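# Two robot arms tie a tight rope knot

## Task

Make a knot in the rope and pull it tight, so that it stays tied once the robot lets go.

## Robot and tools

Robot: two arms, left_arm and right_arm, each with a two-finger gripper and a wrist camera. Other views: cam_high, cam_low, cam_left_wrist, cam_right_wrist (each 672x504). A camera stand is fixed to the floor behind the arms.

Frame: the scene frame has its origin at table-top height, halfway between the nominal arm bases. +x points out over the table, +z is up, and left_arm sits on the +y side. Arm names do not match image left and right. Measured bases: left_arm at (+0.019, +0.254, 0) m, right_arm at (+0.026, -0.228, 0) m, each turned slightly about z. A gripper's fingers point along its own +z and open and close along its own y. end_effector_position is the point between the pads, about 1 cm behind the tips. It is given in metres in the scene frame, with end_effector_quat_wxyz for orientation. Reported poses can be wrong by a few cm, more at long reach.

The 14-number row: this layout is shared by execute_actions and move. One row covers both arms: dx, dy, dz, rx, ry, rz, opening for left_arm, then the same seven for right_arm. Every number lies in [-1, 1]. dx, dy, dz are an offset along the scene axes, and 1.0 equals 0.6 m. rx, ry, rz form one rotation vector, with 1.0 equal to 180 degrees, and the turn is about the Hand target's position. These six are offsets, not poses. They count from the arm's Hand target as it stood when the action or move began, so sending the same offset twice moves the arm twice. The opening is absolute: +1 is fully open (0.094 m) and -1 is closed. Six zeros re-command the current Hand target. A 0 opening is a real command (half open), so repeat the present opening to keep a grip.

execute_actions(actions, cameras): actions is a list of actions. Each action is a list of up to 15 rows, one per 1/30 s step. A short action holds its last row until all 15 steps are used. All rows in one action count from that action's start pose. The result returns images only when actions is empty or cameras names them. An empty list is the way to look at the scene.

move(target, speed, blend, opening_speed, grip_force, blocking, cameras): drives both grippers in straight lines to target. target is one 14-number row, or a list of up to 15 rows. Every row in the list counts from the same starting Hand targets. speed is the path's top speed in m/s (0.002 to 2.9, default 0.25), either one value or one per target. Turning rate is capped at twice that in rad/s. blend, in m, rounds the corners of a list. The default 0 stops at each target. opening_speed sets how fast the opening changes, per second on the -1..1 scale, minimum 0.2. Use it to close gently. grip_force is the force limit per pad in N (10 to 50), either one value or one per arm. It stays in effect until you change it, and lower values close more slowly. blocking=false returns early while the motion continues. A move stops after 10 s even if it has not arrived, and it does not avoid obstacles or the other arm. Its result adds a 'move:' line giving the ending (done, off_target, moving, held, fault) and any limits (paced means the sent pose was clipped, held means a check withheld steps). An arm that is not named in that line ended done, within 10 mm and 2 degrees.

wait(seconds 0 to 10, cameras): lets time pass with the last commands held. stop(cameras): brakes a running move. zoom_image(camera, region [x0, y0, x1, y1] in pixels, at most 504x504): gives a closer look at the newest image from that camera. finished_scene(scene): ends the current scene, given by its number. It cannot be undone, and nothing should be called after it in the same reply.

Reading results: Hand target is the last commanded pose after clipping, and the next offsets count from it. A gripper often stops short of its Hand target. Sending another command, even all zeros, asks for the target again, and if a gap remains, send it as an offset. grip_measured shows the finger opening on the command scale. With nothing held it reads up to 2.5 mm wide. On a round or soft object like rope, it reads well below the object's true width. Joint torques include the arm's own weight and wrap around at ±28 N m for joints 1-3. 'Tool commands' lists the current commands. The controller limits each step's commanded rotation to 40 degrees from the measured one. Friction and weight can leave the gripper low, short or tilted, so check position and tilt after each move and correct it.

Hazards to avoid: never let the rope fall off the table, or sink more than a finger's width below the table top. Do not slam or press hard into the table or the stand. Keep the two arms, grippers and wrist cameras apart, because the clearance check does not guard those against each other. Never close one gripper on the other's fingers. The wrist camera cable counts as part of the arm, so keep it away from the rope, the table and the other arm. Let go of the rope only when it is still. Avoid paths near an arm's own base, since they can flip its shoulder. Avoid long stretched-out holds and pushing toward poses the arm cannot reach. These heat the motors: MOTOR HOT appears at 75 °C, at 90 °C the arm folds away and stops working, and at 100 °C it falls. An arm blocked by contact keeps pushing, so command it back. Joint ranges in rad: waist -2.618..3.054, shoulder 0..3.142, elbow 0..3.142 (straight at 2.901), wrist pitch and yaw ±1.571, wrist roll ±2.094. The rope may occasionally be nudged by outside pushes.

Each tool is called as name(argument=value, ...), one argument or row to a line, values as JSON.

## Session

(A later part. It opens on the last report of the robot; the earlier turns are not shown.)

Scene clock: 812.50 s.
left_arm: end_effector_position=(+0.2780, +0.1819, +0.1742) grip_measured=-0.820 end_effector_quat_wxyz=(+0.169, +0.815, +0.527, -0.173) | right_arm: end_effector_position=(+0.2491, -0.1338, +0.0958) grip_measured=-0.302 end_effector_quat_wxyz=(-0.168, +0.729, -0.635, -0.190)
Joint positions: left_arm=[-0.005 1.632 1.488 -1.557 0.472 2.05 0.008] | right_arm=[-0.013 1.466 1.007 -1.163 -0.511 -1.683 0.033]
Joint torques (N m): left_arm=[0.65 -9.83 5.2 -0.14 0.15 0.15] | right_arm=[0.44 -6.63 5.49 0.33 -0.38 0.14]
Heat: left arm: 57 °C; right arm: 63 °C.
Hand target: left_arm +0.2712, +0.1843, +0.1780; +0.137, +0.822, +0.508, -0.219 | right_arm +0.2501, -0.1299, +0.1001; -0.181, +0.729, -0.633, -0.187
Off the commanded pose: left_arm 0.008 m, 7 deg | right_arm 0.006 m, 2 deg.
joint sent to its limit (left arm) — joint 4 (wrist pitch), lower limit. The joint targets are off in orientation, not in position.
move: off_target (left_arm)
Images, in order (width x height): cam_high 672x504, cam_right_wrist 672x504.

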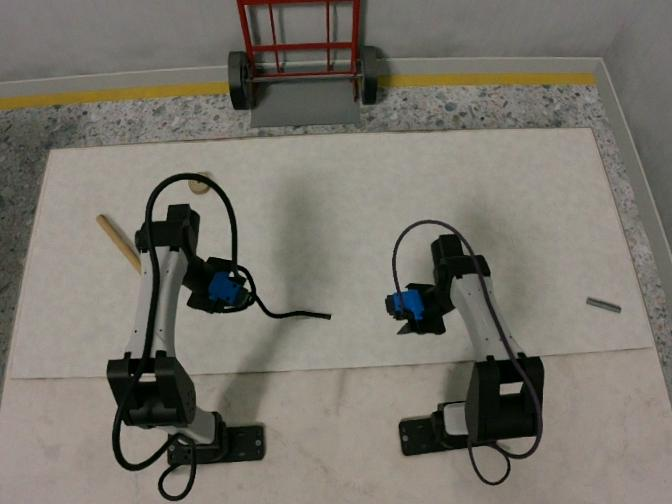

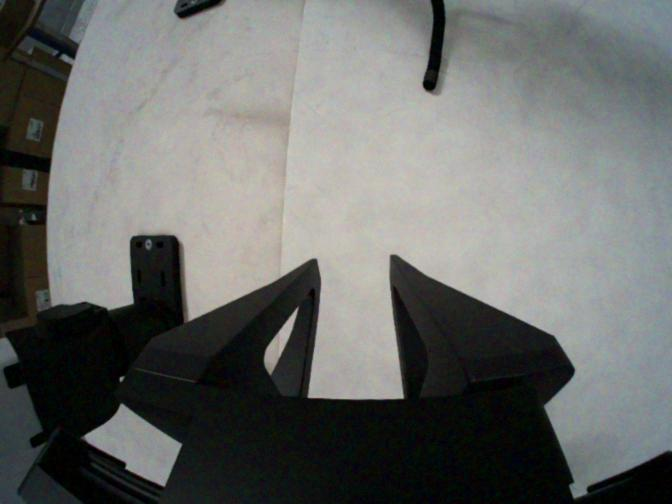

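move(
  target=[0,0,0,0,0,0,-1,0.0732,0.255,-0.0668,0,0,0,-0.2],
  speed=0.25,
  cameras=["cam_right_wrist"],
)

Scene clock: 834.13 s.
left_arm: end_effector_position=(+0.2780, +0.1819, +0.1742) grip_measured=-0.820 end_effector_quat_wxyz=(+0.169, +0.815, +0.527, -0.173) | right_arm: end_effector_position=(+0.2852, +0.0174, +0.0570) grip_measured=-0.202 end_effector_quat_wxyz=(-0.171, +0.730, -0.633, -0.192)
Joint positions: left_arm=[-0.005 1.632 1.488 -1.557 0.472 2.05 0.008] | right_arm=[0.48 1.737 1.117 -0.73 -0.474 -1.128 0.037]
Joint torques (N m): left_arm=[0.64 -9.81 5.2 -0.15 0.15 0.16] | right_arm=[0.21 -6.53 7.88 0.98 -0.12 0.16]
Heat: left arm: 60 °C; right arm: 61 °C.
Hand target: left_arm +0.2712, +0.1843, +0.1780; +0.137, +0.822, +0.508, -0.219 | right_arm +0.2939, +0.0231, +0.0599; -0.181, +0.729, -0.633, -0.187
Off the commanded pose: left_arm 0.008 m, 7 deg | right_arm 0.011 m, 1 deg.
joint sent to its limit (left arm) — joint 4 (wrist pitch), lower limit. The joint targets are off in orientation, not in position.
move: off_target (left_arm, right_arm)
Images, in order (width x height): cam_right_wrist 672x504.

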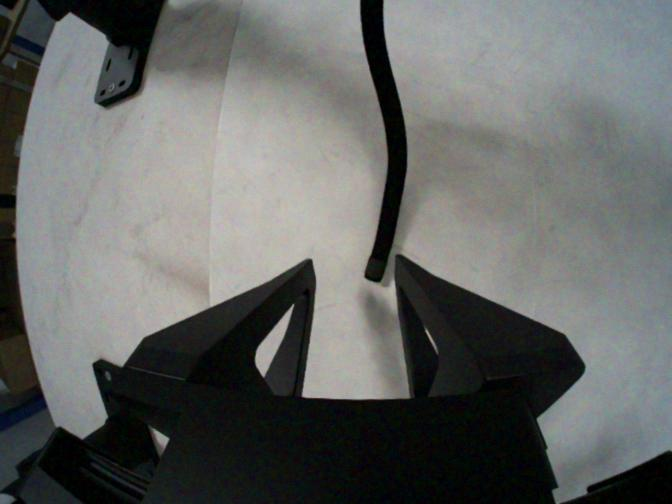

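move(
  target=[
    [0,0,0,0,0,0,-1,0.02,0.041,-0.087,0,0,0,-0.2],
    [0,0,0,0,0,0,-1,0.02,0.041,-0.087,0,0,0,-1],
  ],
  speed=0.2,
  cameras=["cam_right_wrist"],
)

Scene clock: 848.27 s.
left_arm: end_effector_position=(+0.2780, +0.1819, +0.1742) grip_measured=-0.820 end_effector_quat_wxyz=(+0.169, +0.815, +0.527, -0.173) | right_arm: end_effector_position=(+0.3059, +0.0491, +0.0222) grip_measured=-0.836 end_effector_quat_wxyz=(-0.198, +0.729, -0.625, -0.195)
Joint positions: left_arm=[-0.005 1.632 1.488 -1.557 0.472 2.05 0.008] | right_arm=[0.518 1.879 1.121 -0.518 -0.487 -1.08 0.008]
Joint torques (N m): left_arm=[0.65 -9.83 5.19 -0.14 0.15 0.16] | right_arm=[0.57 -5.65 5.97 1.03 0.18 0.16]
Heat: left arm: 62 °C; right arm: 60 °C.
Hand target: left_arm +0.2712, +0.1843, +0.1780; +0.137, +0.822, +0.508, -0.219 | right_arm +0.3060, +0.0477, +0.0078; -0.181, +0.729, -0.633, -0.187
Off the commanded pose: left_arm 0.008 m, 7 deg | right_arm 0.015 m, 2 deg.
joint sent to its limit (left arm) — joint 4 (wrist pitch), lower limit. The joint targets are off in orientation, not in position.
move: off_target (left_arm, right_arm); target 2's new opening was sent with right_arm's hand 0.014 m and 2 deg from that target
Images, in order (width x height): cam_right_wrist 672x504.

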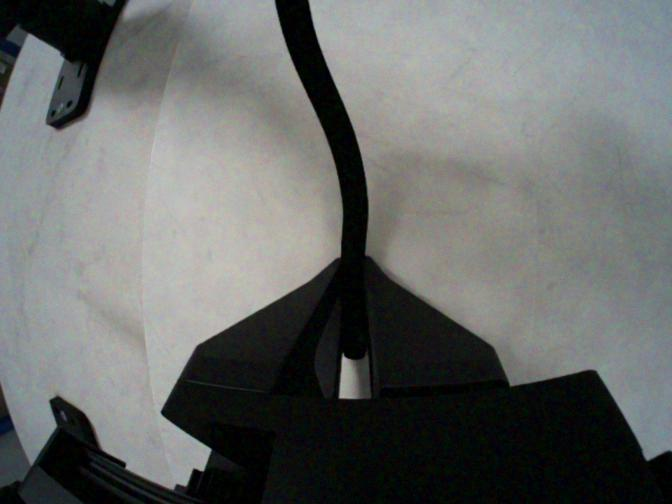

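move(
  target=[0,0,0,0,0,0,-1,-0.03,-0.11,0.03,0,0,0,-1],
  speed=0.1,
  cameras=["cam_left_wrist","cam_right_wrist"],
)

Scene clock: 855.03 s.
left_arm: end_effector_position=(+0.2780, +0.1819, +0.1742) grip_measured=-0.820 end_effector_quat_wxyz=(+0.169, +0.815, +0.527, -0.173) | right_arm: end_effector_position=(+0.2925, -0.0107, +0.0232) grip_measured=-0.836 end_effector_quat_wxyz=(-0.188, +0.727, -0.631, -0.194)
Joint positions: left_arm=[-0.005 1.632 1.488 -1.557 0.472 2.051 0.008] | right_arm=[0.38 1.763 0.989 -0.592 -0.512 -1.227 0.008]
Joint torques (N m): left_arm=[0.5 -9.83 5.22 -0.14 0.15 0.16] | right_arm=[-0.58 -9.85 4.7 0.44 0.03 -0.05]
Heat: left arm: 62 °C; right arm: 60 °C.
Hand target: left_arm +0.2712, +0.1843, +0.1780; +0.137, +0.822, +0.508, -0.219 | right_arm +0.2879, -0.0184, +0.0257; -0.180, +0.729, -0.633, -0.187
Off the commanded pose: left_arm 0.008 m, 7 deg | right_arm 0.009 m, 1 deg.
joint sent to its limit (left arm) — joint 4 (wrist pitch), lower limit. The joint targets are off in orientation, not in position.
move: off_target (left_arm)
Images, in order (width x height): cam_left_wrist 672x504, cam_right_wrist 672x504.

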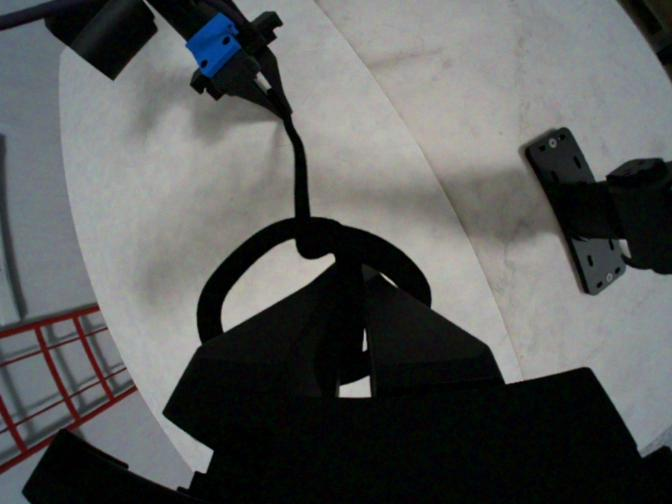

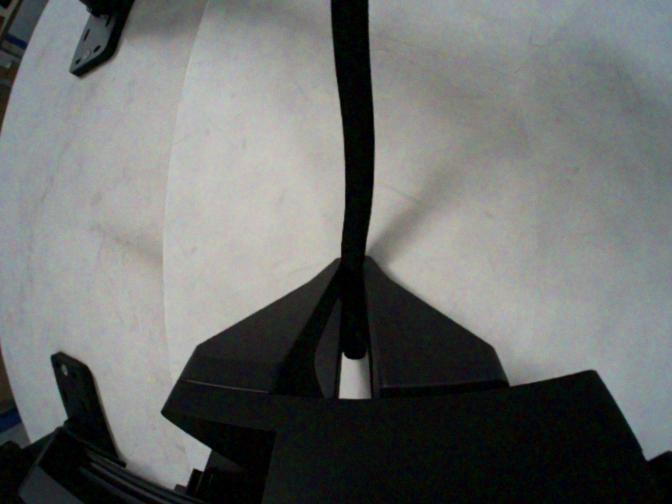

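move(
  target=[0,0.07,0,0,0,0,-1,0,-0.03,0,0,0,0,-1],
  speed=0.1,
  cameras=["cam_left_wrist"],
)

Scene clock: 888.57 s.
left_arm: end_effector_position=(+0.2784, +0.2231, +0.1750) grip_measured=-0.820 end_effector_quat_wxyz=(+0.159, +0.798, +0.565, -0.137) | right_arm: end_effector_position=(+0.2916, -0.0289, +0.0230) grip_measured=-0.836 end_effector_quat_wxyz=(-0.186, +0.728, -0.631, -0.194)
Joint positions: left_arm=[0.118 1.598 1.476 -1.557 0.41 2.081 0.008] | right_arm=[0.326 1.746 0.97 -0.627 -0.519 -1.291 0.008]
Joint torques (N m): left_arm=[0.61 -9.42 5.3 -0.11 0.03 0.16] | right_arm=[-0.79 -9.62 4.6 0.42 -0.02 -0.05]
Heat: left arm: 63 °C; right arm: 57 °C.
Hand target: left_arm +0.2712, +0.2262, +0.1779; +0.137, +0.822, +0.508, -0.219 | right_arm +0.2879, -0.0364, +0.0257; -0.180, +0.729, -0.633, -0.187
Off the commanded pose: left_arm 0.008 m, 12 deg | right_arm 0.009 m, 1 deg.
joint sent to its limit (left arm) — joint 4 (wrist pitch), lower limit; joint 6 (wrist roll), upper limit. The joint targets are off in orientation, not in position.
move: off_target (left_arm)
Images, in order (width x height): cam_left_wrist 672x504.

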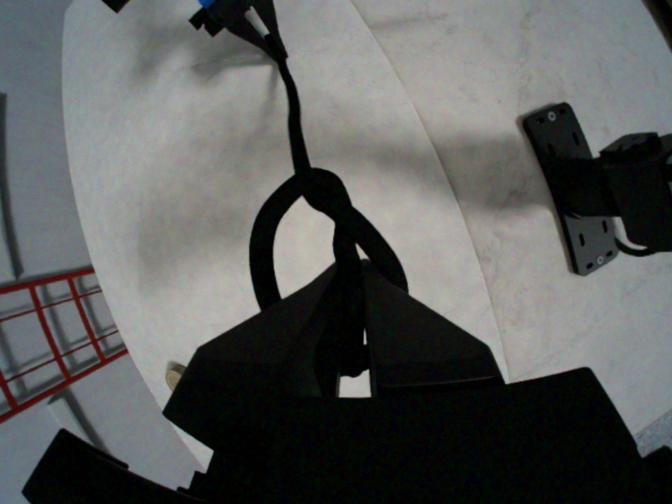

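move(
  target=[0.0,0.07,-0.03,0,0,0.05,-1,0,-0.05,0.05,0,0,0,-1],
  speed=0.1,
  cameras=["cam_left_wrist","cam_low"],
)

Scene clock: 895.17 s.
left_arm: end_effector_position=(+0.2763, +0.2661, +0.1648) grip_measured=-0.820 end_effector_quat_wxyz=(+0.151, +0.751, +0.628, -0.139) | right_arm: end_effector_position=(+0.2788, -0.0664, +0.0413) grip_measured=-0.836 end_effector_quat_wxyz=(-0.160, +0.724, -0.640, -0.203)
Joint positions: left_arm=[0.272 1.62 1.46 -1.56 0.387 2.081 0.008] | right_arm=[0.223 1.677 0.986 -0.824 -0.519 -1.404 0.008]
Joint torques (N m): left_arm=[0.65 -6.52 5.22 -0.17 0.04 0.16] | right_arm=[-0.53 -9.68 7.25 0.35 -0.16 -0.06]
Heat: left arm: 62 °C; right arm: 56 °C.
Hand target: left_arm +0.2712, +0.2682, +0.1599; +0.154, +0.779, +0.571, -0.208 | right_arm +0.2880, -0.0663, +0.0559; -0.181, +0.729, -0.633, -0.187
Off the commanded pose: left_arm 0.007 m, 11 deg | right_arm 0.017 m, 3 deg.
joint sent to its limit (left arm) — joint 4 (wrist pitch), lower limit; joint 6 (wrist roll), upper limit. The joint targets are off in orientation, not in position.
move: off_target (left_arm, right_arm)
Images, in order (width x height): cam_low 672x504, cam_left_wrist 672x504.

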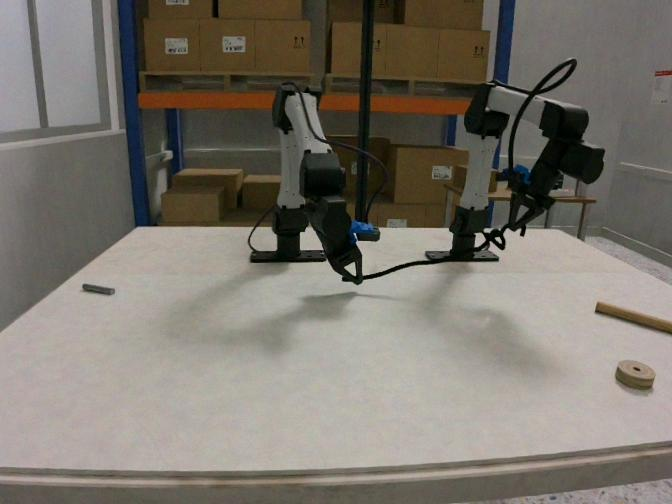

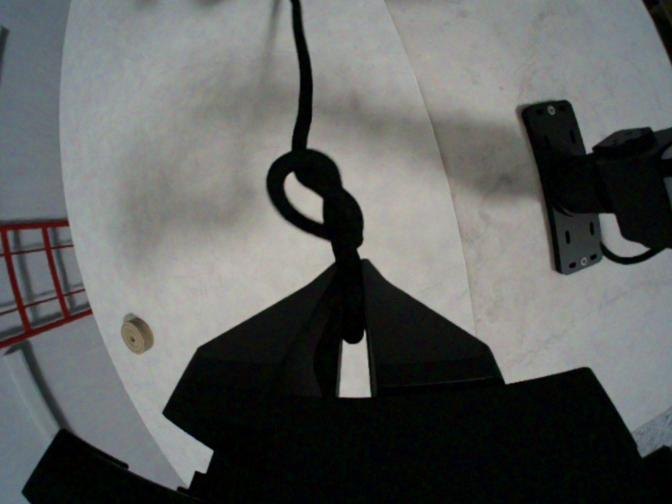

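move(
  target=[
    [-0.01,0.0363,-0.117,0,0,0.08,-1,-0.027,-0.1,0.007,0,0,0,-1],
    [-0.01,0.06,-0.117,0,0,0.08,-1,-0.027,-0.17,0.007,0,0,0,-1],
  ],
  speed=[0.15,0.08],
  blend=[0.01,0],
  cameras=["cam_left_wrist","cam_high"],
)

Scene clock: 909.30 s.
left_arm: end_effector_position=(+0.2594, +0.2868, +0.0958) grip_measured=-0.821 end_effector_quat_wxyz=(+0.170, +0.679, +0.686, -0.201) | right_arm: end_effector_position=(+0.2636, -0.1530, +0.0599) grip_measured=-0.836 end_effector_quat_wxyz=(-0.193, +0.722, -0.628, -0.217)
Joint positions: left_arm=[0.422 1.691 1.214 -1.385 0.453 2.081 0.008] | right_arm=[-0.136 1.608 0.963 -1.066 -0.574 -1.835 0.008]
Joint torques (N m): left_arm=[2.59 -6.86 6.72 0.02 -0.23 0.16] | right_arm=[-1.84 -6.13 7.04 0.06 0.47 -0.11]
Heat: left arm: 60 °C; right arm: 57 °C.
Hand target: left_arm +0.2652, +0.3043, +0.0898; +0.178, +0.702, +0.664, -0.187 | right_arm +0.2717, -0.1683, +0.0600; -0.181, +0.729, -0.633, -0.187
Off the commanded pose: left_arm 0.019 m, 4 deg | right_arm 0.017 m, 4 deg.
joint sent to its limit (left arm) — joint 6 (wrist roll), upper limit. The joint targets are off in orientation, not in position.
move: off_target (left_arm, right_arm)
Images, in order (width x height): cam_high 672x504, cam_left_wrist 672x504.

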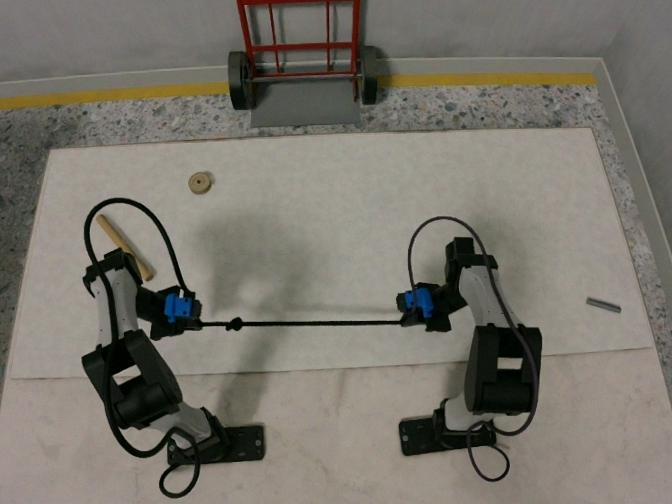

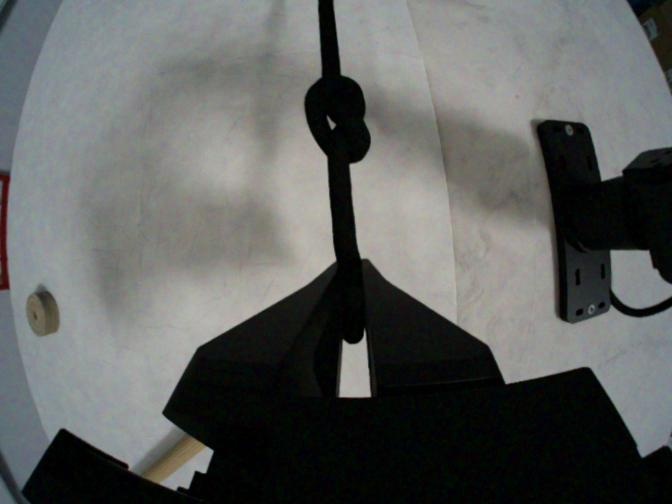

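move(
  target=[0,0.03,0,0,0,0,-1,0,-0.09,0,0,0,0,-1],
  speed=0.07,
  cameras=["cam_left_wrist"],
)

Scene clock: 917.20 s.
left_arm: end_effector_position=(+0.2467, +0.2723, +0.1078) grip_measured=-0.821 end_effector_quat_wxyz=(+0.183, +0.650, +0.691, -0.258) | right_arm: end_effector_position=(+0.2561, -0.1796, +0.0789) grip_measured=-0.837 end_effector_quat_wxyz=(-0.228, +0.702, -0.623, -0.261)
Joint positions: left_arm=[0.433 1.704 1.223 -1.491 0.517 2.081 0.008] | right_arm=[-0.309 1.654 1.028 -1.254 -0.647 -2.051 0.008]
Joint torques (N m): left_arm=[5.44 -6.79 9.47 0.53 -1.17 0.16] | right_arm=[-4.05 -4.77 7.94 0.45 1.68 -0.09]
Heat: left arm: 58 °C; right arm: 58 °C.
Hand target: left_arm +0.2652, +0.3223, +0.0898; +0.178, +0.701, +0.664, -0.187 | right_arm +0.2717, -0.2224, +0.0599; -0.181, +0.729, -0.633, -0.187
Off the commanded pose: left_arm 0.056 m, 10 deg | right_arm 0.049 m, 11 deg.
joint sent to its limit (left arm) — joint 6 (wrist roll), upper limit. The joint targets are off in position and orientation.
move: off_target (left_arm, right_arm)
Images, in order (width x height): cam_left_wrist 672x504.

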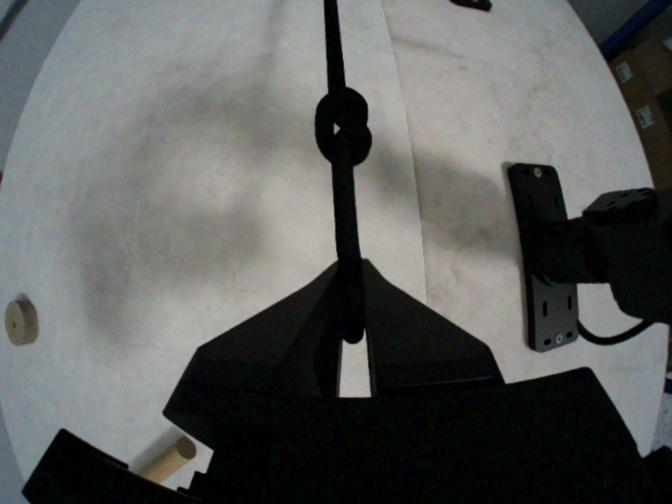

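zoom_image(
  camera="cam_left_wrist",
  region=[280, 60, 410, 190],
)

Scaled by 3.877 from the camera's 672x504 image, which has a finer 960x720 frame.

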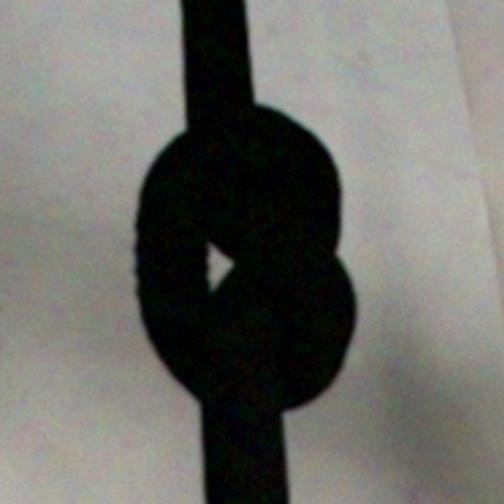

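move(
  target=[
    [0,0.02,0,0,0,0,-1,0,-0.08,0,0,0,0,-1],
    [-0.017,-0.12,-0.12,0,0,0,-1,-0.02,0.095,-0.07,0,0,0,-1],
  ],
  speed=[0.08,0.15],
  cameras=["cam_left_wrist","cam_high"],
)

Scene clock: 936.53 s.
left_arm: end_effector_position=(+0.2515, +0.2486, +0.0222) grip_measured=-0.821 end_effector_quat_wxyz=(+0.178, +0.696, +0.666, -0.201) | right_arm: end_effector_position=(+0.2503, -0.1634, +0.0179) grip_measured=-0.837 end_effector_quat_wxyz=(-0.171, +0.721, -0.636, -0.215)
Joint positions: left_arm=[0.306 1.713 0.922 -1.022 0.493 2.012 0.008] | right_arm=[-0.161 1.661 0.842 -0.925 -0.532 -1.853 0.008]
Joint torques (N m): left_arm=[-0.31 -7.66 3.97 0.15 0.11 -0.06] | right_arm=[0.47 -7.72 4.4 0.5 -0.01 0.16]
Heat: left arm: 56 °C; right arm: 61 °C.
Hand target: left_arm +0.2550, +0.2502, +0.0177; +0.178, +0.701, +0.664, -0.187 | right_arm +0.2597, -0.1653, +0.0180; -0.181, +0.729, -0.633, -0.187
Off the commanded pose: left_arm 0.006 m, 2 deg | right_arm 0.010 m, 4 deg.
move: off_target (right_arm)
Images, in order (width x height): cam_high 672x504, cam_left_wrist 672x504.

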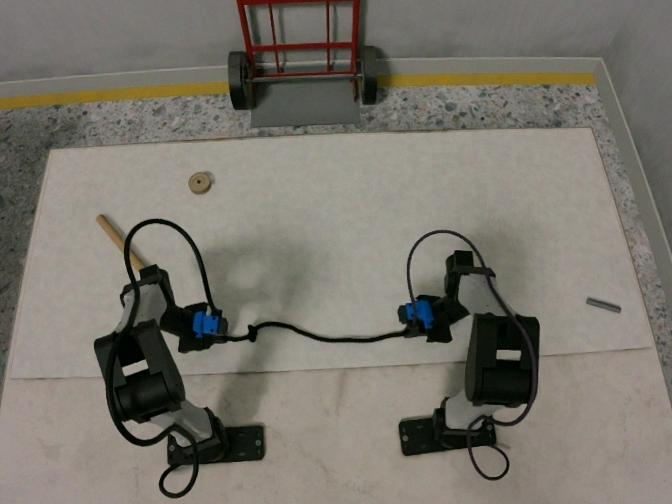

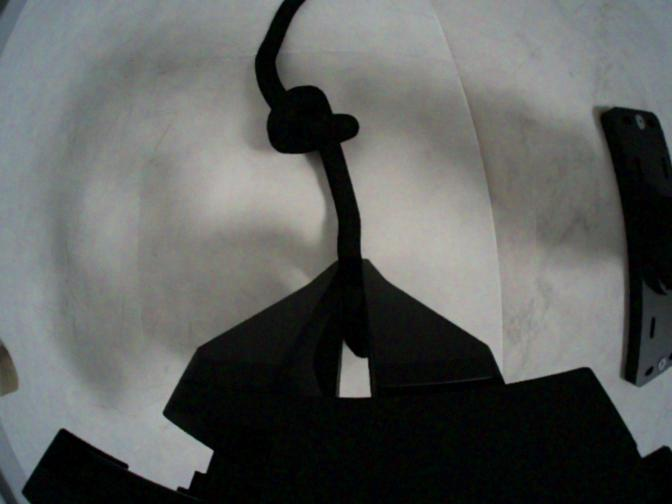

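move(
  target=[
    [0,0,-0.005,0,0,0,-0.2,0,0,-0.005,0,0,0,-0.2],
    [0,0.02,0.167,0,0,0,-0.2,0,-0.02,0.167,0,0,0,-0.2],
  ],
  speed=0.2,
  cameras=["cam_left_wrist","cam_high"],
)

Scene clock: 947.93 s.
left_arm: end_effector_position=(+0.2552, +0.2590, +0.1128) grip_measured=-0.202 end_effector_quat_wxyz=(+0.179, +0.695, +0.668, -0.196) | right_arm: end_effector_position=(+0.2566, -0.1746, +0.1099) grip_measured=-0.202 end_effector_quat_wxyz=(-0.173, +0.724, -0.637, -0.201)
Joint positions: left_arm=[0.338 1.606 1.193 -1.403 0.484 2.04 0.038] | right_arm=[-0.196 1.533 1.114 -1.317 -0.514 -1.885 0.037]
Joint torques (N m): left_arm=[0.8 -8.12 7.17 -0.39 0.1 0.17] | right_arm=[-0.58 -7.19 7.08 -0.14 -0.13 -0.08]
Heat: left arm: 56 °C; right arm: 59 °C.
Hand target: left_arm +0.2550, +0.2623, +0.1179; +0.178, +0.701, +0.664, -0.187 | right_arm +0.2597, -0.1773, +0.1182; -0.181, +0.729, -0.633, -0.187
Off the commanded pose: left_arm 0.006 m, 1 deg | right_arm 0.009 m, 2 deg.
move: done
Images, in order (width x height): cam_high 672x504, cam_left_wrist 672x504.

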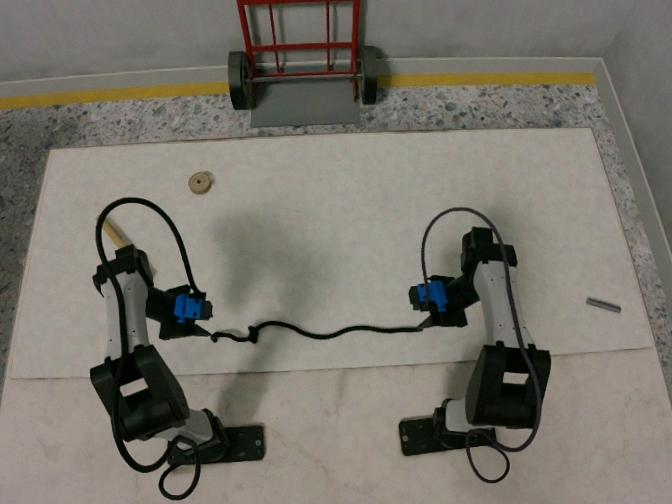

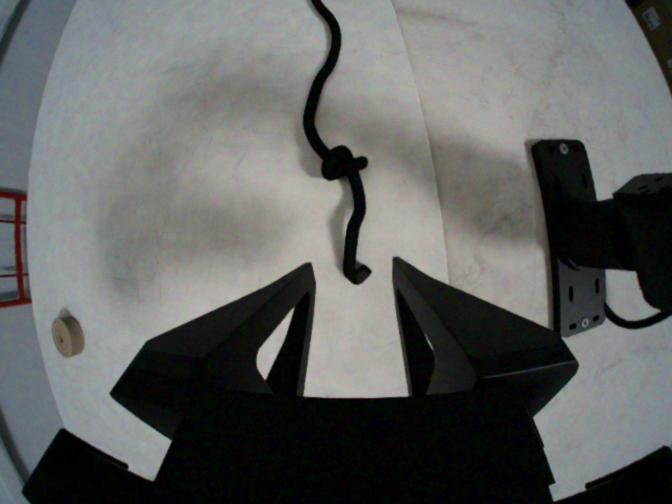

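zoom_image(
  camera="cam_left_wrist",
  region=[290, 120, 410, 210],
)

Scaled by 4.200 from the camera's 672x504 image, which has a finer 960x720 frame.

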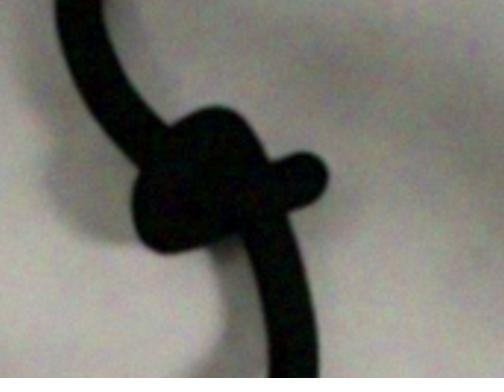

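finished_scene(
  scene=2,
)

The scene is finished: the task was done.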